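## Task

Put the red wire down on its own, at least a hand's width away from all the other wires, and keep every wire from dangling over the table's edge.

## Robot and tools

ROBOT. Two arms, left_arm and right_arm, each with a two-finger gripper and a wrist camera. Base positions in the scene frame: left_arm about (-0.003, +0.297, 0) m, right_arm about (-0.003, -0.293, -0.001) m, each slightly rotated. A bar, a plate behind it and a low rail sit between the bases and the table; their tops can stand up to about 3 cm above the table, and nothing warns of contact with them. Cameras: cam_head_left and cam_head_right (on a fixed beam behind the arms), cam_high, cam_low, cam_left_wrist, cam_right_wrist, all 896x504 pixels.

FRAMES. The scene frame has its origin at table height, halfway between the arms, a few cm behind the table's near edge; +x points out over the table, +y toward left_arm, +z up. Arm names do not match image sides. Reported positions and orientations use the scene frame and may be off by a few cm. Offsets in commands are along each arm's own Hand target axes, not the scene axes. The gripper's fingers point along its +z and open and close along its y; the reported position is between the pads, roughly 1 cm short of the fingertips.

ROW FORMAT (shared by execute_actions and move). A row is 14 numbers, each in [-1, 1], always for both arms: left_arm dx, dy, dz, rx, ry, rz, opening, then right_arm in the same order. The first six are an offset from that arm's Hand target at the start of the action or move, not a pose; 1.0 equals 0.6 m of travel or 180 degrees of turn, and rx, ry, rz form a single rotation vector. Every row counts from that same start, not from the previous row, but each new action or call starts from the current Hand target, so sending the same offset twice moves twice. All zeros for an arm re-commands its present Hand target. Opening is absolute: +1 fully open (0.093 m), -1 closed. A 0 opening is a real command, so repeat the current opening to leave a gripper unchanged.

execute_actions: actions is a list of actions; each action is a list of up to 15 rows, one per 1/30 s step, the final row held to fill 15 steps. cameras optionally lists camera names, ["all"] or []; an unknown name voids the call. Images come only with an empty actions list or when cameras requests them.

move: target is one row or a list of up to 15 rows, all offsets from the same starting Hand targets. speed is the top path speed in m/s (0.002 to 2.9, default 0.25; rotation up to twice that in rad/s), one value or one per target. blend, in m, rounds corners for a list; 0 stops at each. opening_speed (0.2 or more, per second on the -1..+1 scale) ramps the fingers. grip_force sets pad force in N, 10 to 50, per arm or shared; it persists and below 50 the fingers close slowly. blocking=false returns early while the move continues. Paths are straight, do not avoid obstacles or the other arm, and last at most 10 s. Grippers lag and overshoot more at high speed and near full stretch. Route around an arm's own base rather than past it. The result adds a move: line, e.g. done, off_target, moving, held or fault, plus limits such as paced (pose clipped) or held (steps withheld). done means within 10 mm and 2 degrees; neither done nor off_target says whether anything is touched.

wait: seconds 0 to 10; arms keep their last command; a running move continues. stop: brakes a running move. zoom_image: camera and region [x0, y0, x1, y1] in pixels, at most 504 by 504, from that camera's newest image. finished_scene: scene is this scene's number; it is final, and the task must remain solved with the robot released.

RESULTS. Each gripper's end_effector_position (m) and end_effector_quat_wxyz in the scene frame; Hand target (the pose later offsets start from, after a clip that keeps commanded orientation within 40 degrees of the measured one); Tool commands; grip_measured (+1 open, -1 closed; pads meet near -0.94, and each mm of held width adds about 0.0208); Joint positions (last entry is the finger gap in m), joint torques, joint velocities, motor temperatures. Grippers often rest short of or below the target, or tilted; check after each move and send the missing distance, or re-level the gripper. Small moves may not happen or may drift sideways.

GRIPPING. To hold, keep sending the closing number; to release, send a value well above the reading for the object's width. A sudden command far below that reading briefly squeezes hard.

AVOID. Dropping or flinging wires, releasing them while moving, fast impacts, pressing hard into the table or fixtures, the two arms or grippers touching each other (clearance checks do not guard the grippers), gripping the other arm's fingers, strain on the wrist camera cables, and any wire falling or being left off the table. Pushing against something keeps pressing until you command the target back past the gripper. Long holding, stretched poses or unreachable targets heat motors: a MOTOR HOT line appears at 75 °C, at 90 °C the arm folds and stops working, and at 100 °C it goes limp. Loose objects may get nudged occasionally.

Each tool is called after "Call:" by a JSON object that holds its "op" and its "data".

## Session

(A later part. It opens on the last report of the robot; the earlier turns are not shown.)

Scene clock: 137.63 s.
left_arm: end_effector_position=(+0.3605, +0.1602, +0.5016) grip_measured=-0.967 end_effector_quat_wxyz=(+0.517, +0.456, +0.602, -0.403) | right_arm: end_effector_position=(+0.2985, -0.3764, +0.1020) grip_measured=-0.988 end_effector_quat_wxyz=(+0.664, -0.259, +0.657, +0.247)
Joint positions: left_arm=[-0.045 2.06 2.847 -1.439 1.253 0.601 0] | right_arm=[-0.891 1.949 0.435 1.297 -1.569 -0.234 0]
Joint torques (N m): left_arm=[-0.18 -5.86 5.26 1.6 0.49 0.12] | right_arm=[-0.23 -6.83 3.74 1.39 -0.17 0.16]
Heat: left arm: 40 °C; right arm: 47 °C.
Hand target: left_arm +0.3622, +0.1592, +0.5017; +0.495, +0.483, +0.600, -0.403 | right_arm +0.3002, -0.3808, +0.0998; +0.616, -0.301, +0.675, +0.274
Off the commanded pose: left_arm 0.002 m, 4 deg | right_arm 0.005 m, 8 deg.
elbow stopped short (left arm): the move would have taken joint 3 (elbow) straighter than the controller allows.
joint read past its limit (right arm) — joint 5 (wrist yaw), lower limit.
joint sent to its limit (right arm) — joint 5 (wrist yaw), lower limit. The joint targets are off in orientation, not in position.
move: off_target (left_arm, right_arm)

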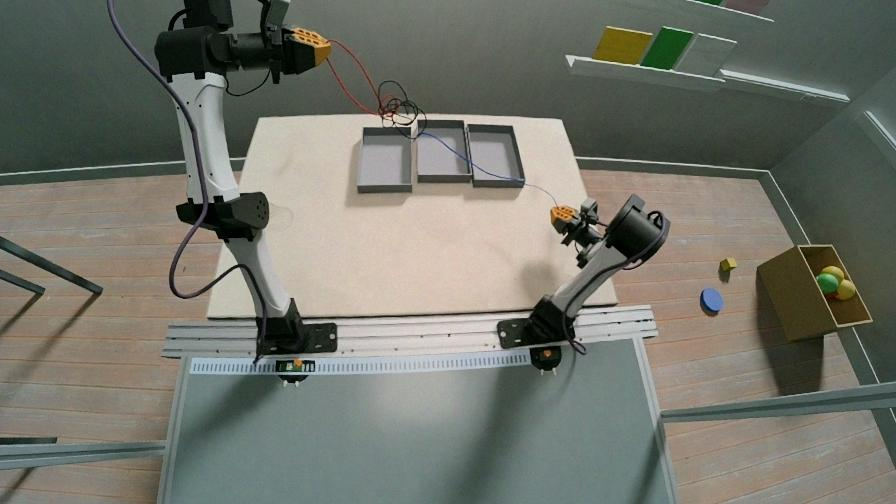

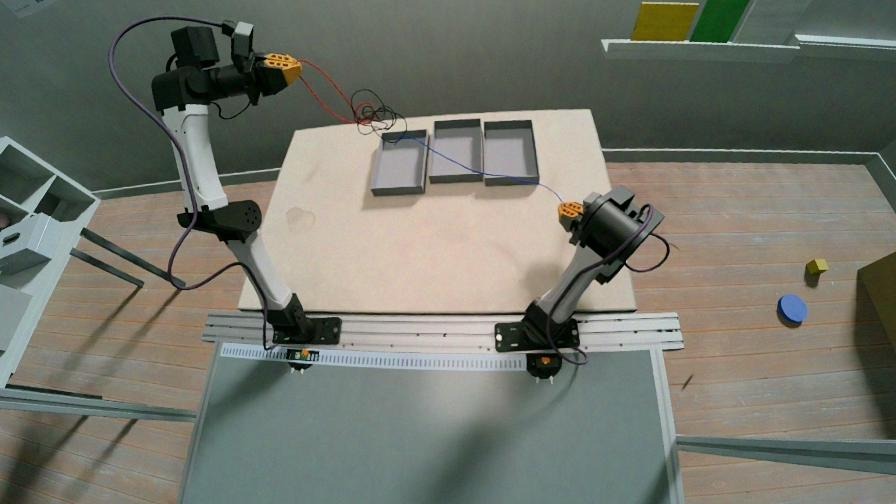

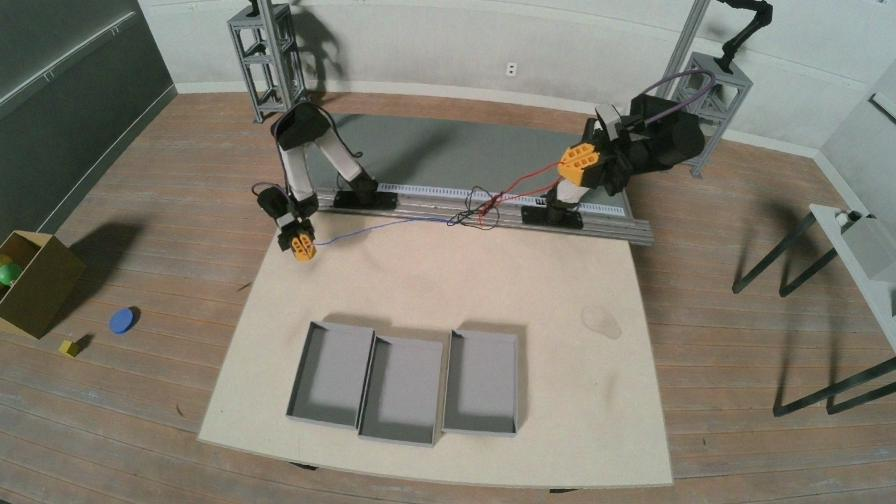

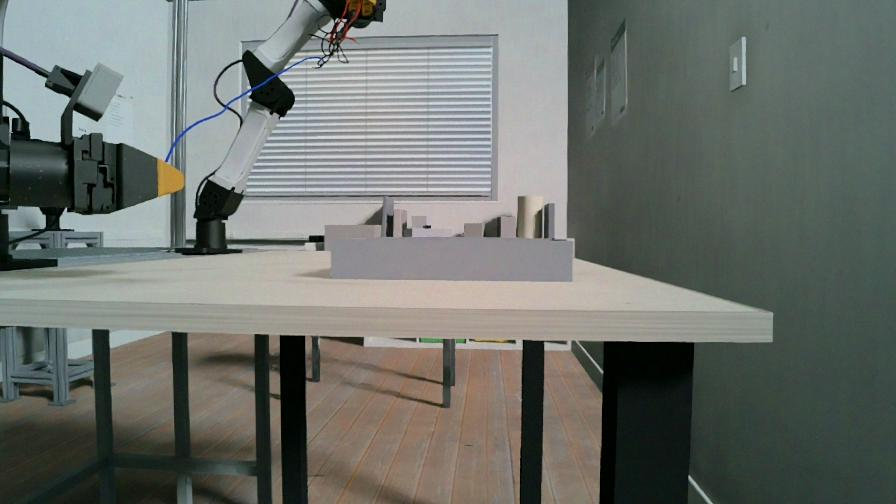

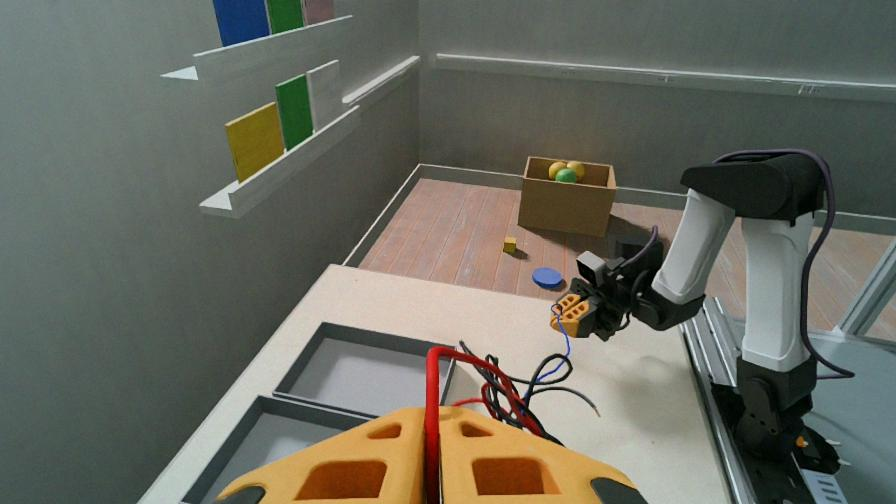

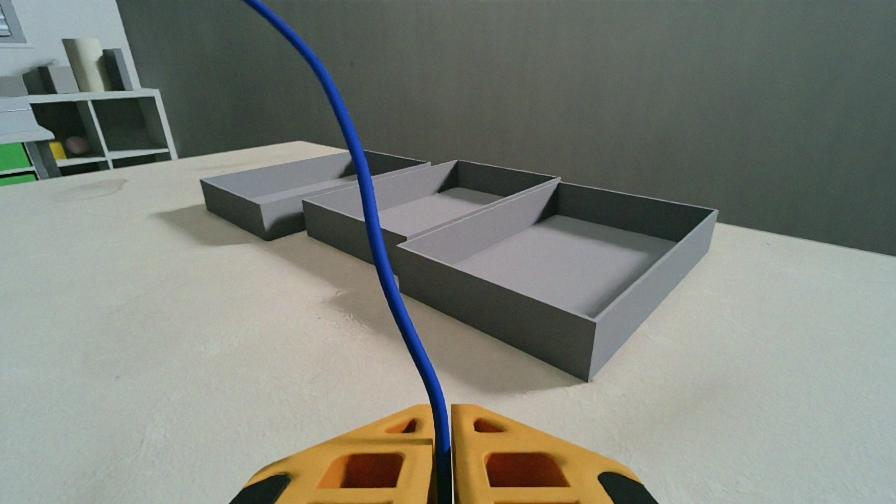

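Call:
{"op": "move", "data": {"target": [0.068,-0.063,-0.173,0,0,0,-1,0,0,0,0.05,0,0,-1], "speed": 0.12, "cameras": ["all"]}}

Call:
{"op": "zoom_image", "data": {"camera": "cam_low", "region": [200, 0, 400, 150]}}

Call:
{"op": "zoom_image", "data": {"camera": "cam_high", "region": [380, 150, 580, 290]}}

Scene clock: 143.47 s.
left_arm: end_effector_position=(+0.3131, +0.2601, +0.4717) grip_measured=-0.967 end_effector_quat_wxyz=(+0.565, +0.392, +0.621, -0.375) | right_arm: end_effector_position=(+0.2993, -0.3775, +0.0976) grip_measured=-0.988 end_effector_quat_wxyz=(+0.661, -0.239, +0.669, +0.240)
Joint positions: left_arm=[0.302 1.71 2.228 -1.583 1.421 1.035 0] | right_arm=[-0.891 1.924 0.42 1.211 -1.528 -0.286 0]
Joint torques (N m): left_arm=[0.36 -7.46 4.1 1.09 0.71 0.16] | right_arm=[-0.21 -10.18 2.04 1.38 0.03 -0.1]
Heat: left arm: 40 °C; right arm: 47 °C.
Hand target: left_arm +0.3022, +0.2585, +0.4811; +0.495, +0.483, +0.600, -0.403 | right_arm +0.3002, -0.3809, +0.0999; +0.638, -0.252, +0.694, +0.220
Off the commanded pose: left_arm 0.015 m, 14 deg | right_arm 0.004 m, 5 deg.
joint read past its limit (left arm) — joint 4 (wrist pitch), lower limit.
joint sent to its limit (left arm) — joint 4 (wrist pitch), lower limit. The joint targets are off in orientation, not in position.
move: off_target (left_arm, right_arm)

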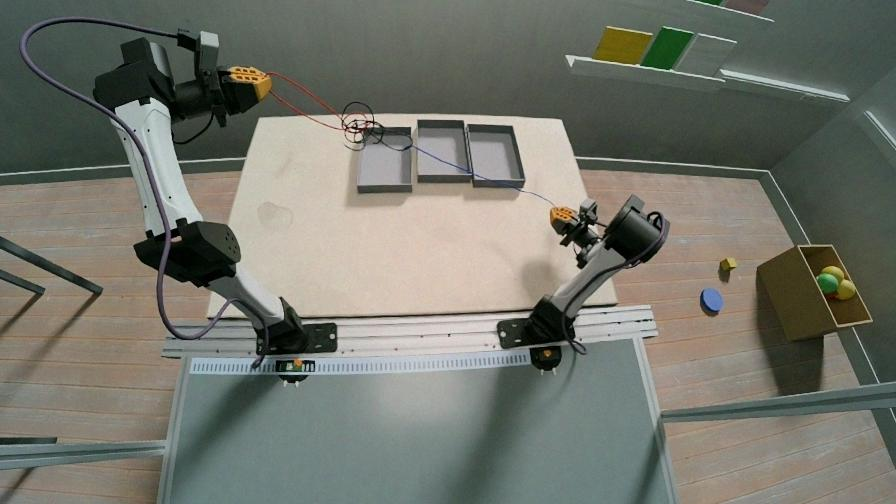

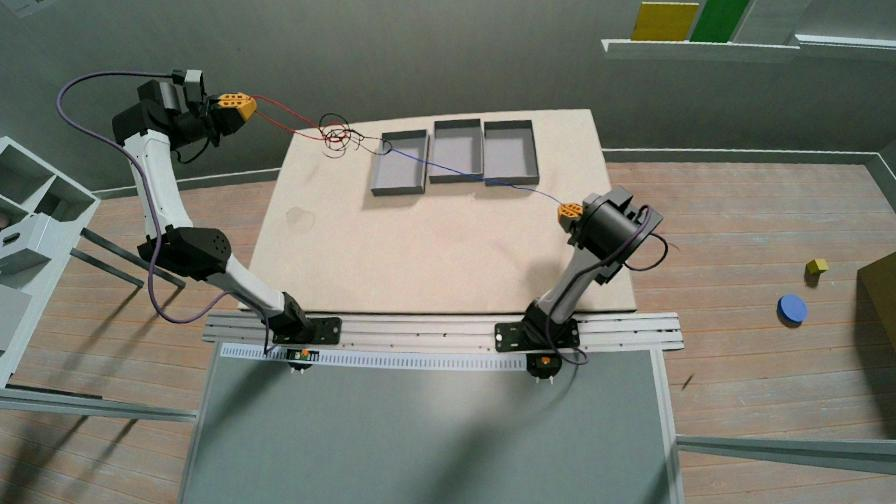

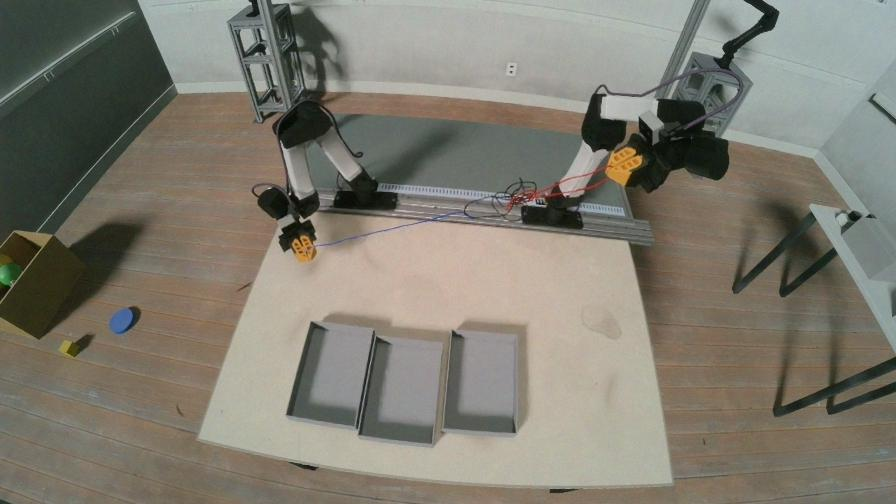

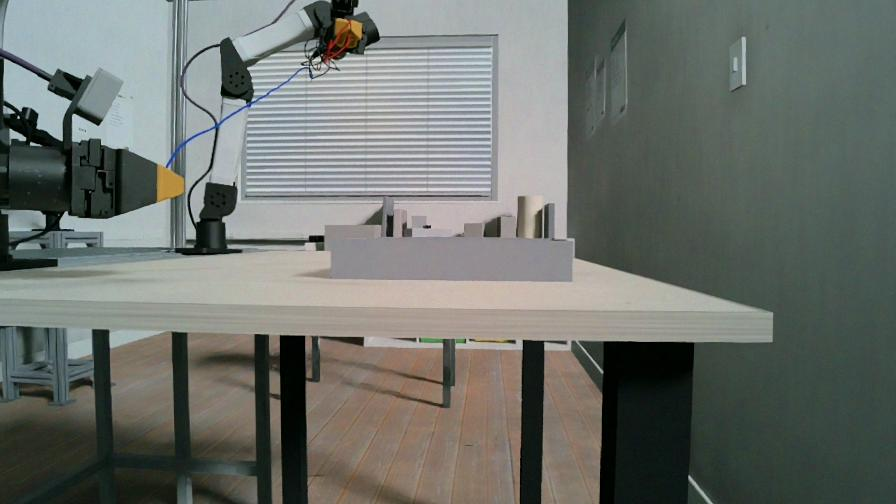

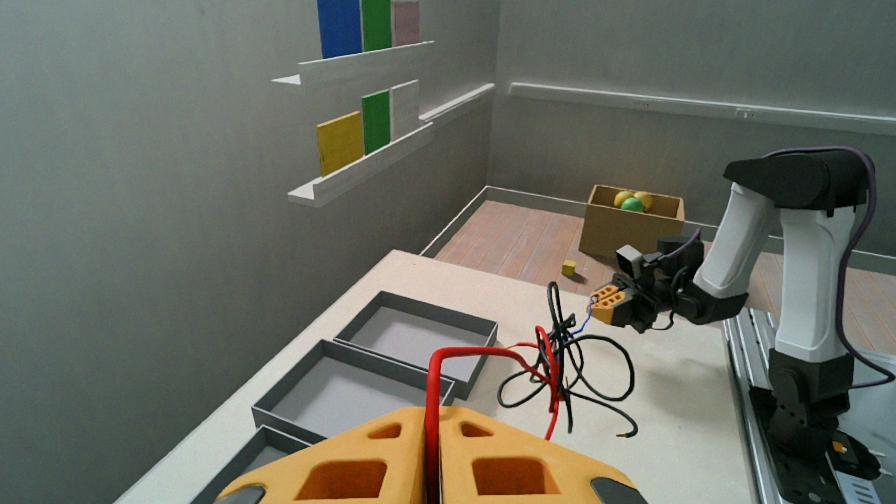

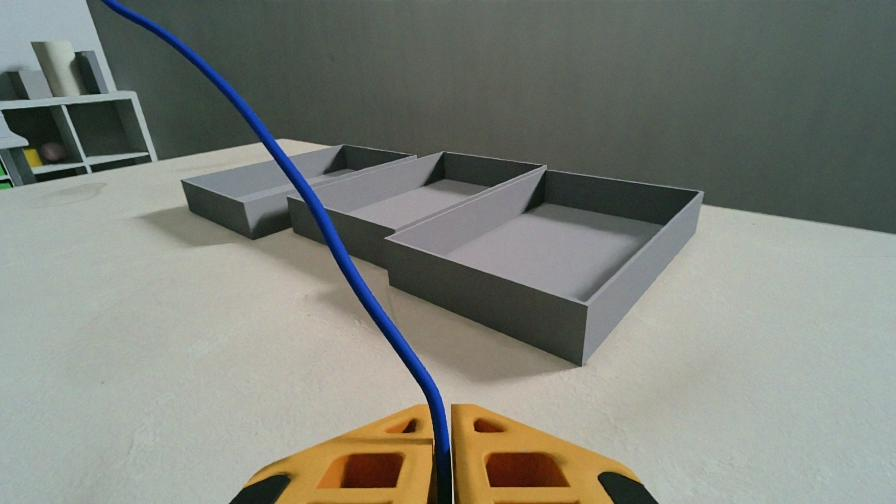

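Scaled by 2.520 from the camera's 896x504 image, which has a finer 1280x720 frame.

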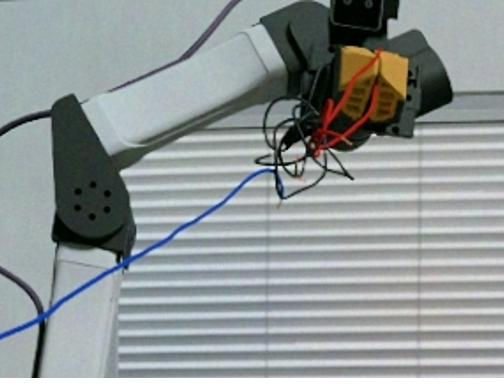

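Scaled by 2.520 from the camera's 896x504 image, which has a finer 1280x720 frame.

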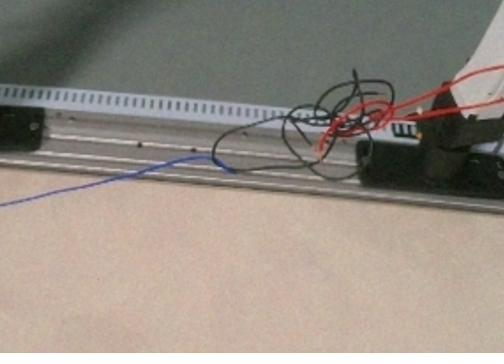

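Call:
{"op": "move", "data": {"target": [0,0,0,0,0,0,-1,0,0,-0.13,0.06,0,0,-1], "speed": 0.12, "cameras": ["all"]}}

Call:
{"op": "zoom_image", "data": {"camera": "cam_low", "region": [200, 0, 400, 150]}}

Call:
{"op": "zoom_image", "data": {"camera": "cam_high", "region": [380, 150, 580, 290]}}

Scene clock: 150.00 s.
left_arm: end_effector_position=(+0.3130, +0.2601, +0.4720) grip_measured=-0.967 end_effector_quat_wxyz=(+0.566, +0.393, +0.620, -0.375) | right_arm: end_effector_position=(+0.2432, -0.4323, +0.1037) grip_measured=-0.988 end_effector_quat_wxyz=(+0.693, -0.146, +0.692, +0.138)
Joint positions: left_arm=[0.302 1.71 2.228 -1.583 1.423 1.035 0] | right_arm=[-1.205 1.81 0.292 1.184 -1.556 -0.344 0]
Joint torques (N m): left_arm=[0.25 -7.5 4.11 1.07 0.67 0.16] | right_arm=[-0.53 -8.44 1.8 1.43 -0.35 -0.1]
Heat: left arm: 39 °C; right arm: 47 °C.
Hand target: left_arm +0.3022, +0.2585, +0.4811; +0.495, +0.483, +0.600, -0.403 | right_arm +0.2398, -0.4297, +0.1068; +0.658, -0.191, +0.712, +0.154
Off the commanded pose: left_arm 0.014 m, 14 deg | right_arm 0.005 m, 7 deg.
joint read past its limit (left arm) — joint 4 (wrist pitch), lower limit.
joint sent to its limit (left arm) — joint 4 (wrist pitch), lower limit. The joint targets are off in orientation, not in position.
joint sent to its limit (right arm) — joint 5 (wrist yaw), lower limit. The joint targets are off in orientation, not in position.
move: off_target (left_arm, right_arm)

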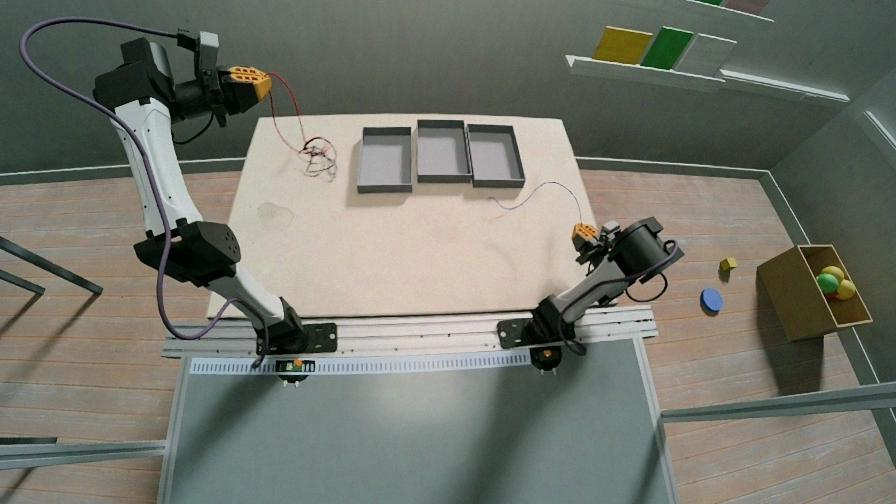

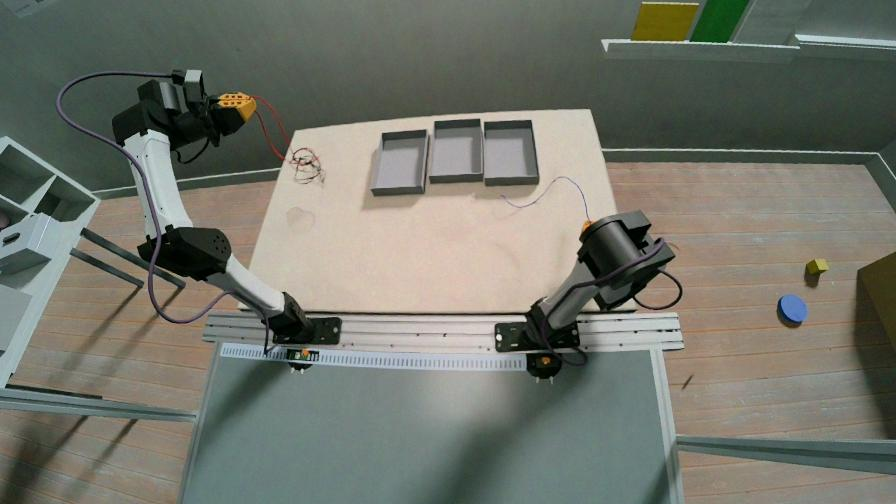

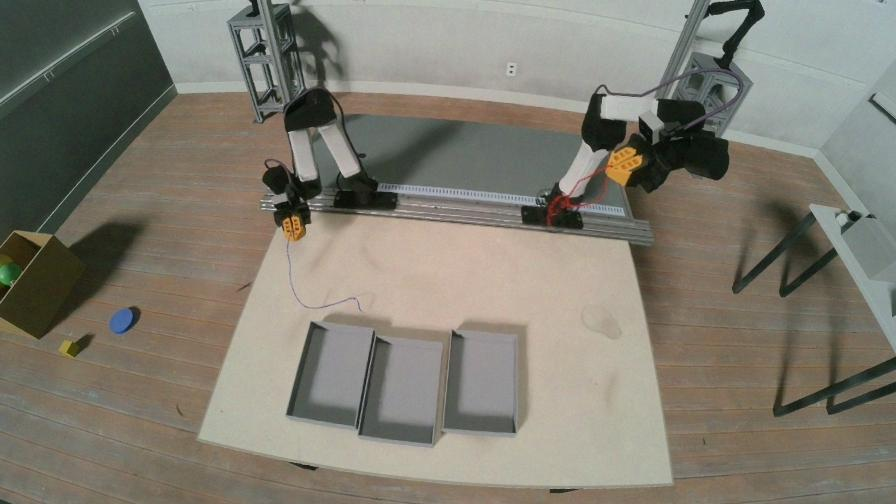

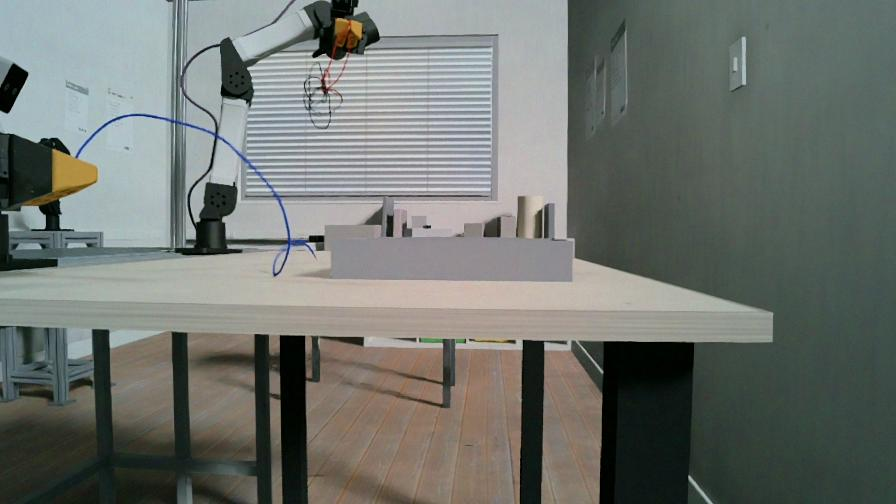

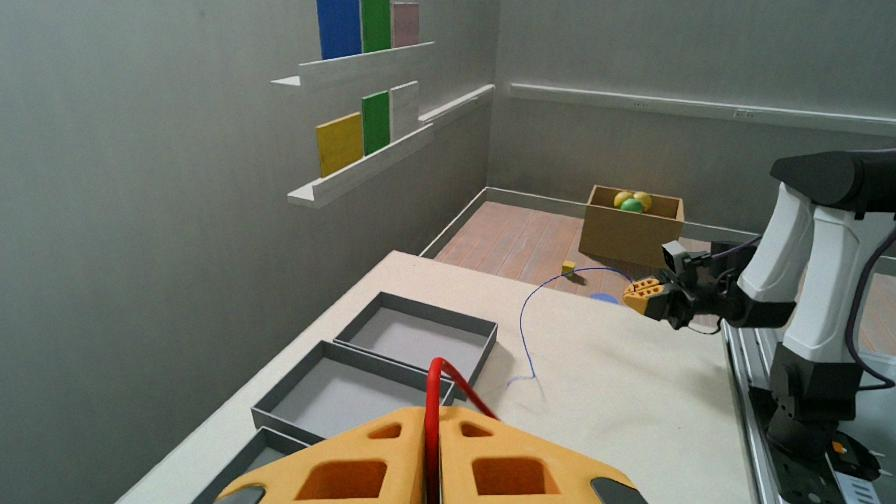

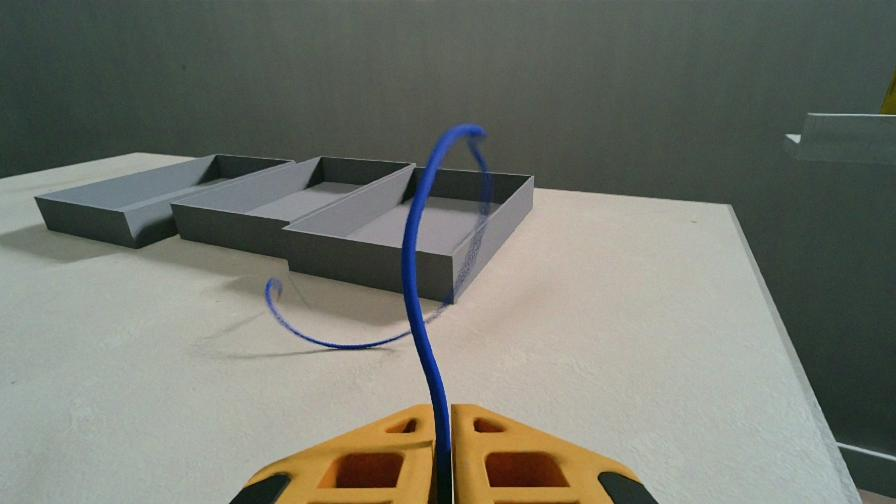

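Scaled by 2.520 from the camera's 896x504 image, which has a finer 1280x720 frame.

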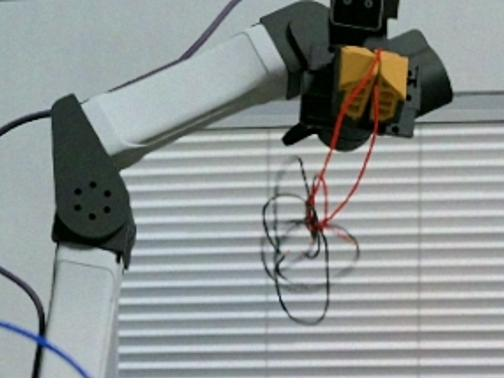

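Scaled by 2.520 from the camera's 896x504 image, which has a finer 1280x720 frame.

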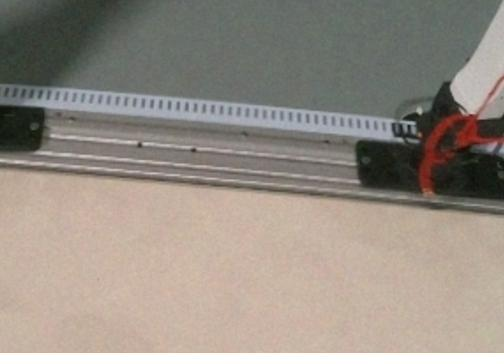

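Call:
{"op": "move", "data": {"target": [0,0,0,0,0,0,-1,0.107,0.166,0.059,0,0.17,0,-1], "speed": 0.12, "cameras": ["all"]}}

Scene clock: 160.13 s.
left_arm: end_effector_position=(+0.3130, +0.2601, +0.4720) grip_measured=-0.967 end_effector_quat_wxyz=(+0.566, +0.393, +0.620, -0.375) | right_arm: end_effector_position=(+0.2178, -0.3281, +0.0341) grip_measured=-0.988 end_effector_quat_wxyz=(+0.450, -0.225, +0.858, +0.102)
Joint positions: left_arm=[0.302 1.71 2.228 -1.583 1.423 1.035 0] | right_arm=[-0.839 1.15 0.247 -0.266 -0.893 -1.103 0]
Joint torques (N m): left_arm=[0.32 -7.46 4.11 1.06 0.68 0.15] | right_arm=[1.09 -3.44 5.81 0.9 -0.37 0.28]
Motor temperatures (°C): left_arm=[26 39 38 34 28 25 27] | right_arm=[27 47 37 39 27 24 30]
Heat: left arm: 39 °C; right arm: 47 °C.
Hand target: left_arm +0.3022, +0.2585, +0.4811; +0.495, +0.483, +0.600, -0.403 | right_arm +0.2199, -0.3299, +0.0367; +0.447, -0.225, +0.860, +0.098
Off the commanded pose: left_arm 0.014 m, 14 deg | right_arm 0.004 m, 1 deg.
joint read past its limit (left arm) — joint 4 (wrist pitch), lower limit.
joint sent to its limit (left arm) — joint 4 (wrist pitch), lower limit. The joint targets are off in orientation, not in position.
move: off_target (left_arm)

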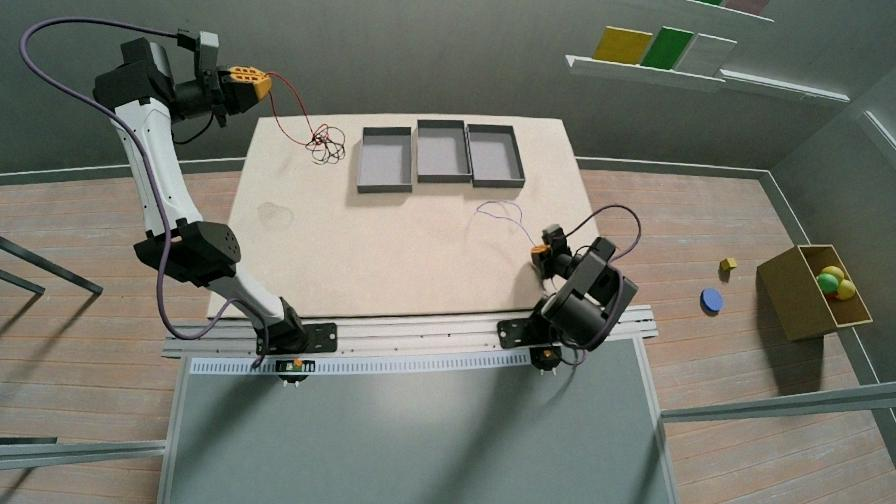

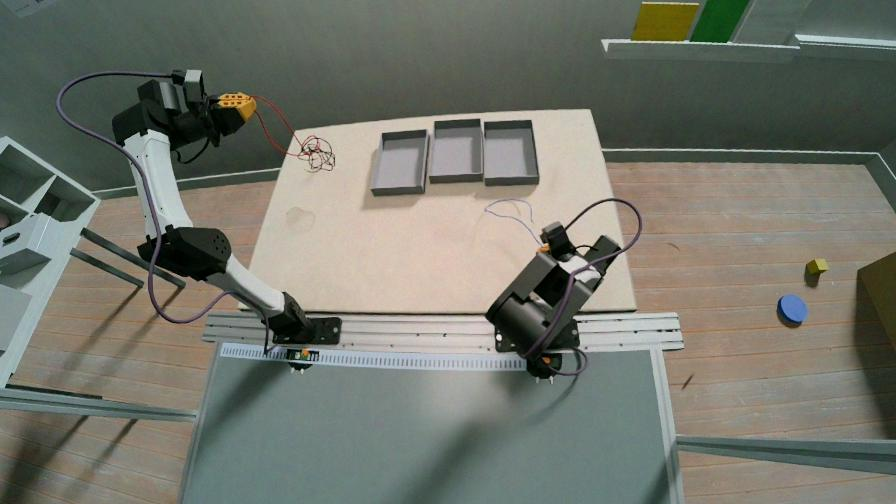

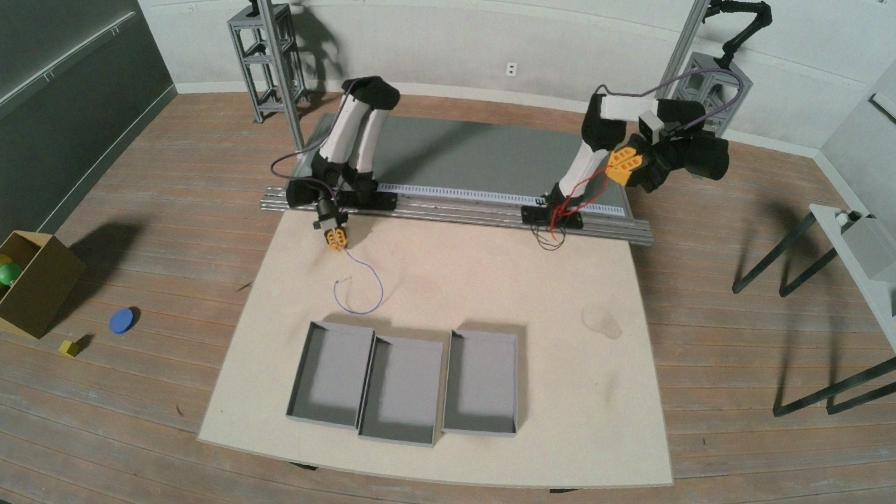

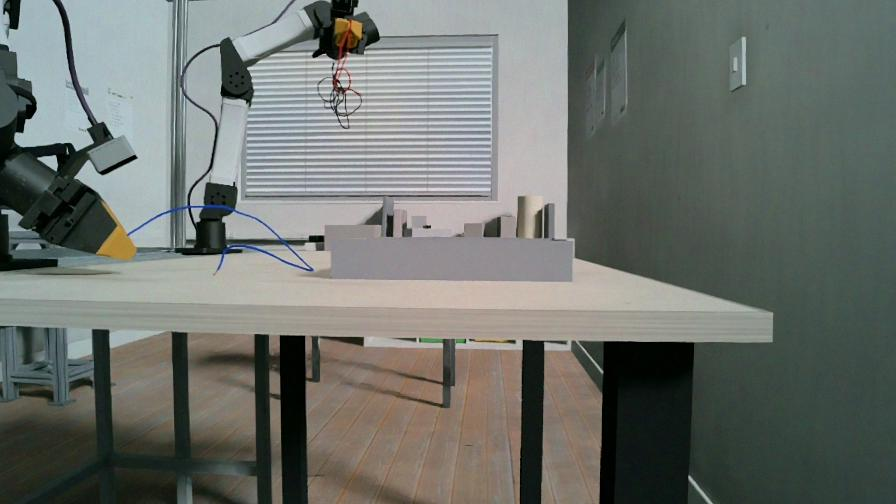

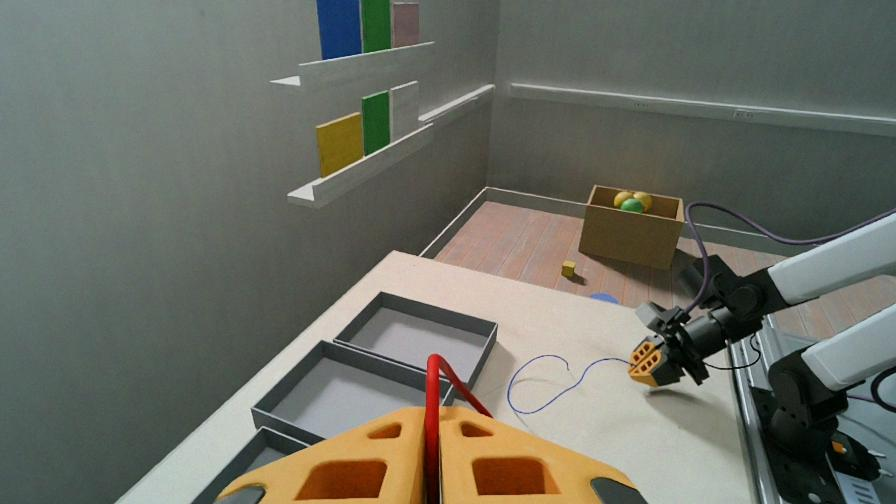

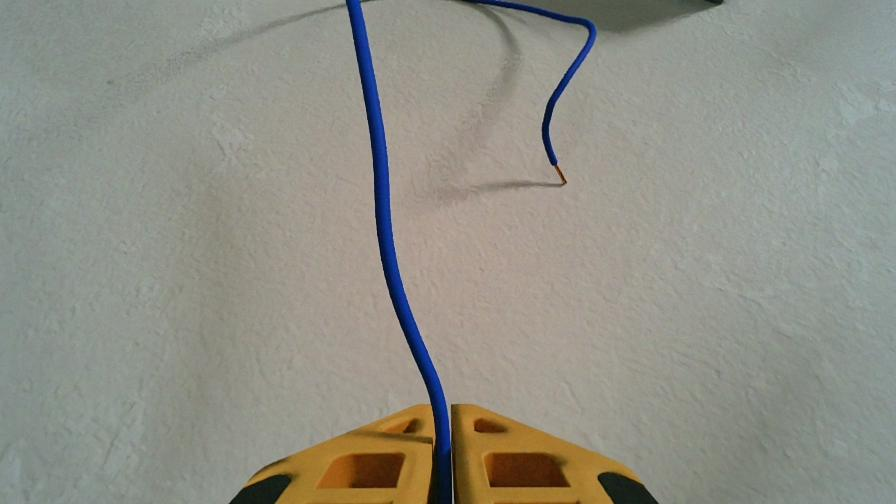

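Call:
{"op": "move", "data": {"target": [[0,0,0,0,0,0,-1,0.016,0,0.012,0,0,0,-1],[0,0,0,0,0,0,-1,0.016,0,0.0121,0,0,0,-0.4],[0,0,0,0,0,0,-1,-0.02,0,-0.13,0,0,0,-0.4],[0,0,0,0,0,0,-1,-0.22,0.0,-0.23,0,0,0,-0.4]], "speed": 0.12, "cameras": ["all"]}}

Call:
{"op": "zoom_image", "data": {"camera": "cam_low", "region": [270, 0, 430, 150]}}

Call:
{"op": "zoom_image", "data": {"camera": "cam_head_left", "region": [230, 60, 370, 180]}}

Scene clock: 171.93 s.
left_arm: end_effector_position=(+0.3130, +0.2601, +0.4720) grip_measured=-0.967 end_effector_quat_wxyz=(+0.566, +0.393, +0.620, -0.375) | right_arm: end_effector_position=(+0.1837, -0.3426, +0.2163) grip_measured=-0.401 end_effector_quat_wxyz=(+0.442, -0.223, +0.863, +0.100)
Joint positions: left_arm=[0.302 1.71 2.228 -1.583 1.423 1.035 0] | right_arm=[-1.087 1.001 0.976 -1.462 -0.934 -1.495 0.026]
Joint torques (N m): left_arm=[0.29 -7.45 4.08 1.08 0.69 0.15] | right_arm=[1.13 -1.81 7.25 0.38 -0.64 0.24]
Heat: left arm: 41 °C; right arm: 45 °C.
Hand target: left_arm +0.3022, +0.2585, +0.4811; +0.495, +0.483, +0.600, -0.403 | right_arm +0.1855, -0.3414, +0.2241; +0.447, -0.225, +0.860, +0.098
Off the commanded pose: left_arm 0.014 m, 14 deg | right_arm 0.008 m, 1 deg.
joint read past its limit (left arm) — joint 4 (wrist pitch), lower limit.
joint sent to its limit (left arm) — joint 4 (wrist pitch), lower limit. The joint targets are off in orientation, not in position.
move: off_target (left_arm)

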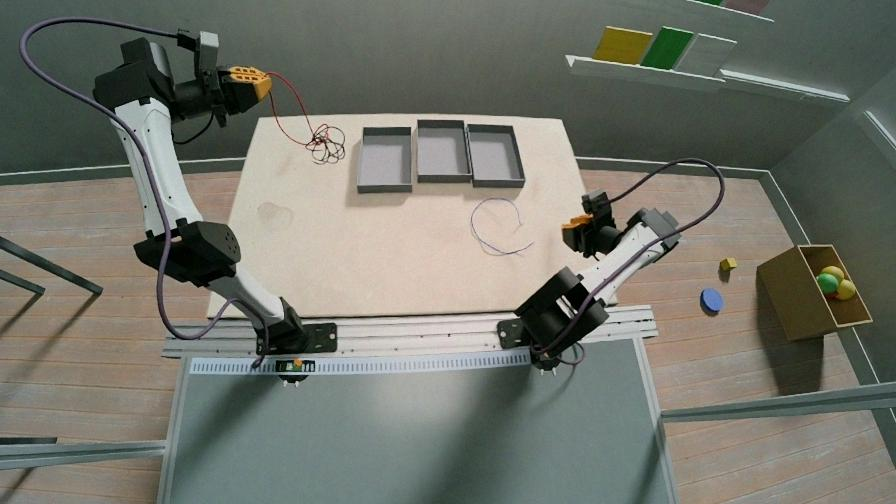

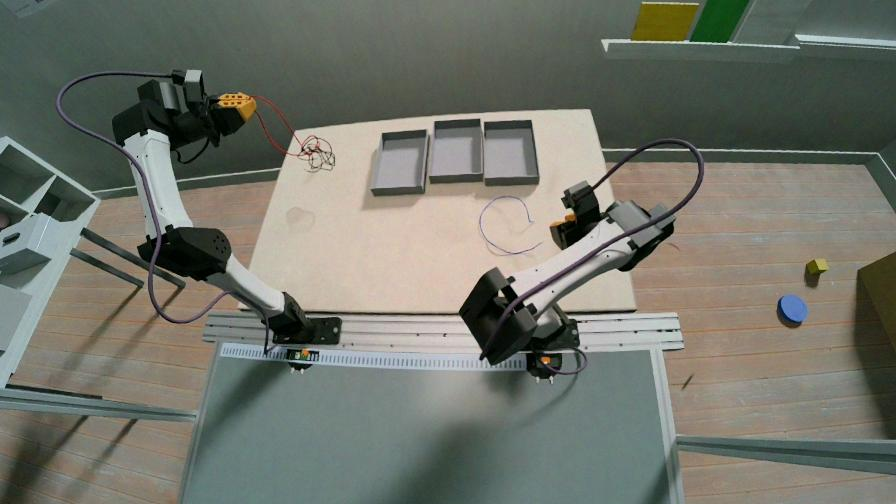

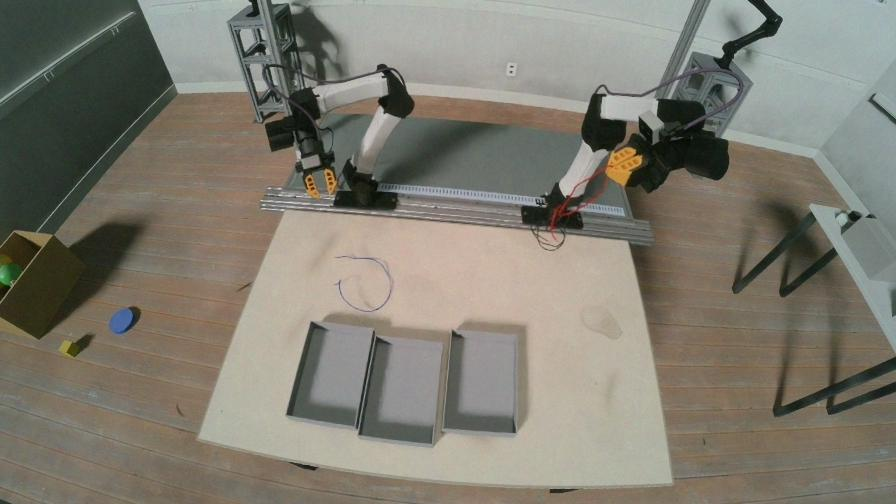

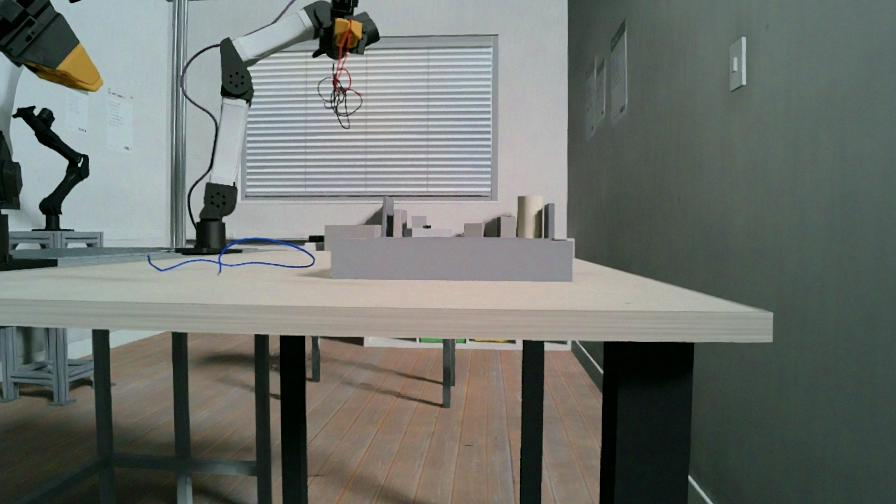

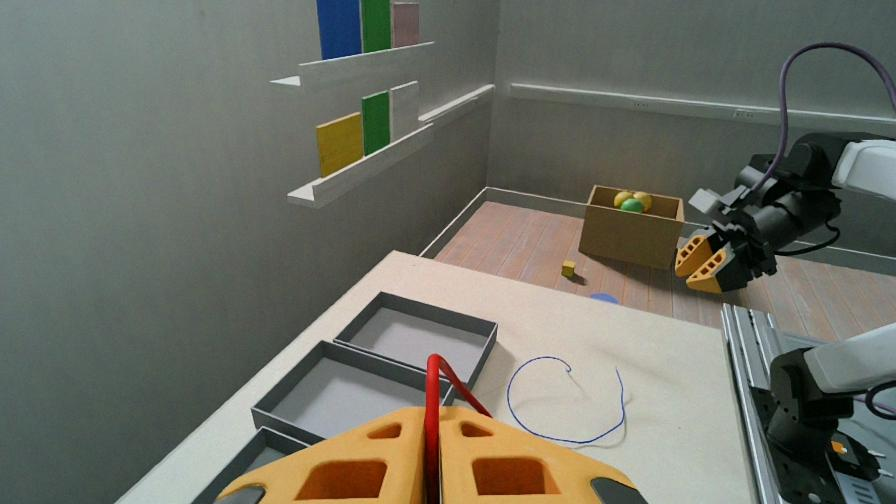

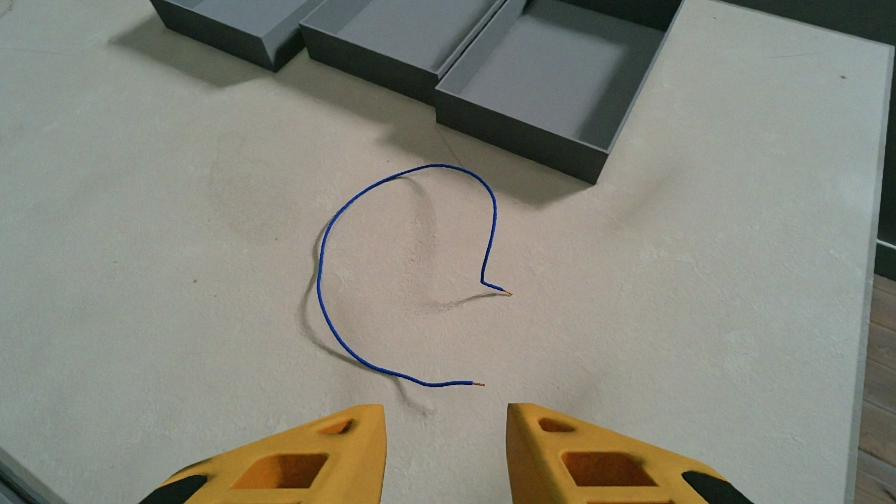

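Scaled by 3.150 from the camera's 896x504 image, which has a finer 1280x720 frame.

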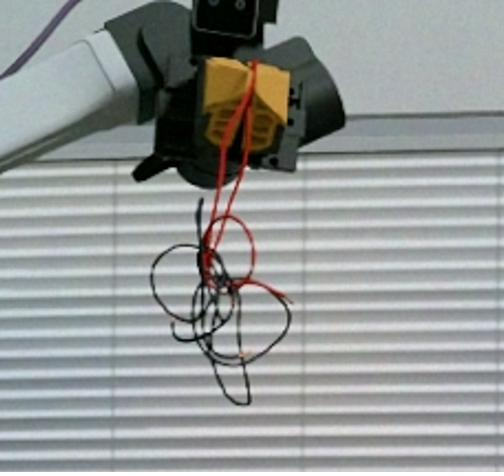

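Scaled by 3.600 from the camera's 896x504 image, which has a finer 1280x720 frame.

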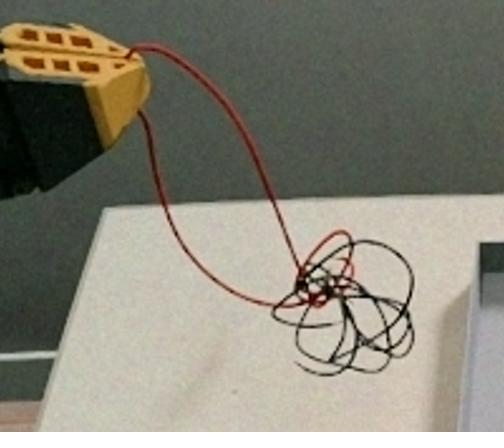

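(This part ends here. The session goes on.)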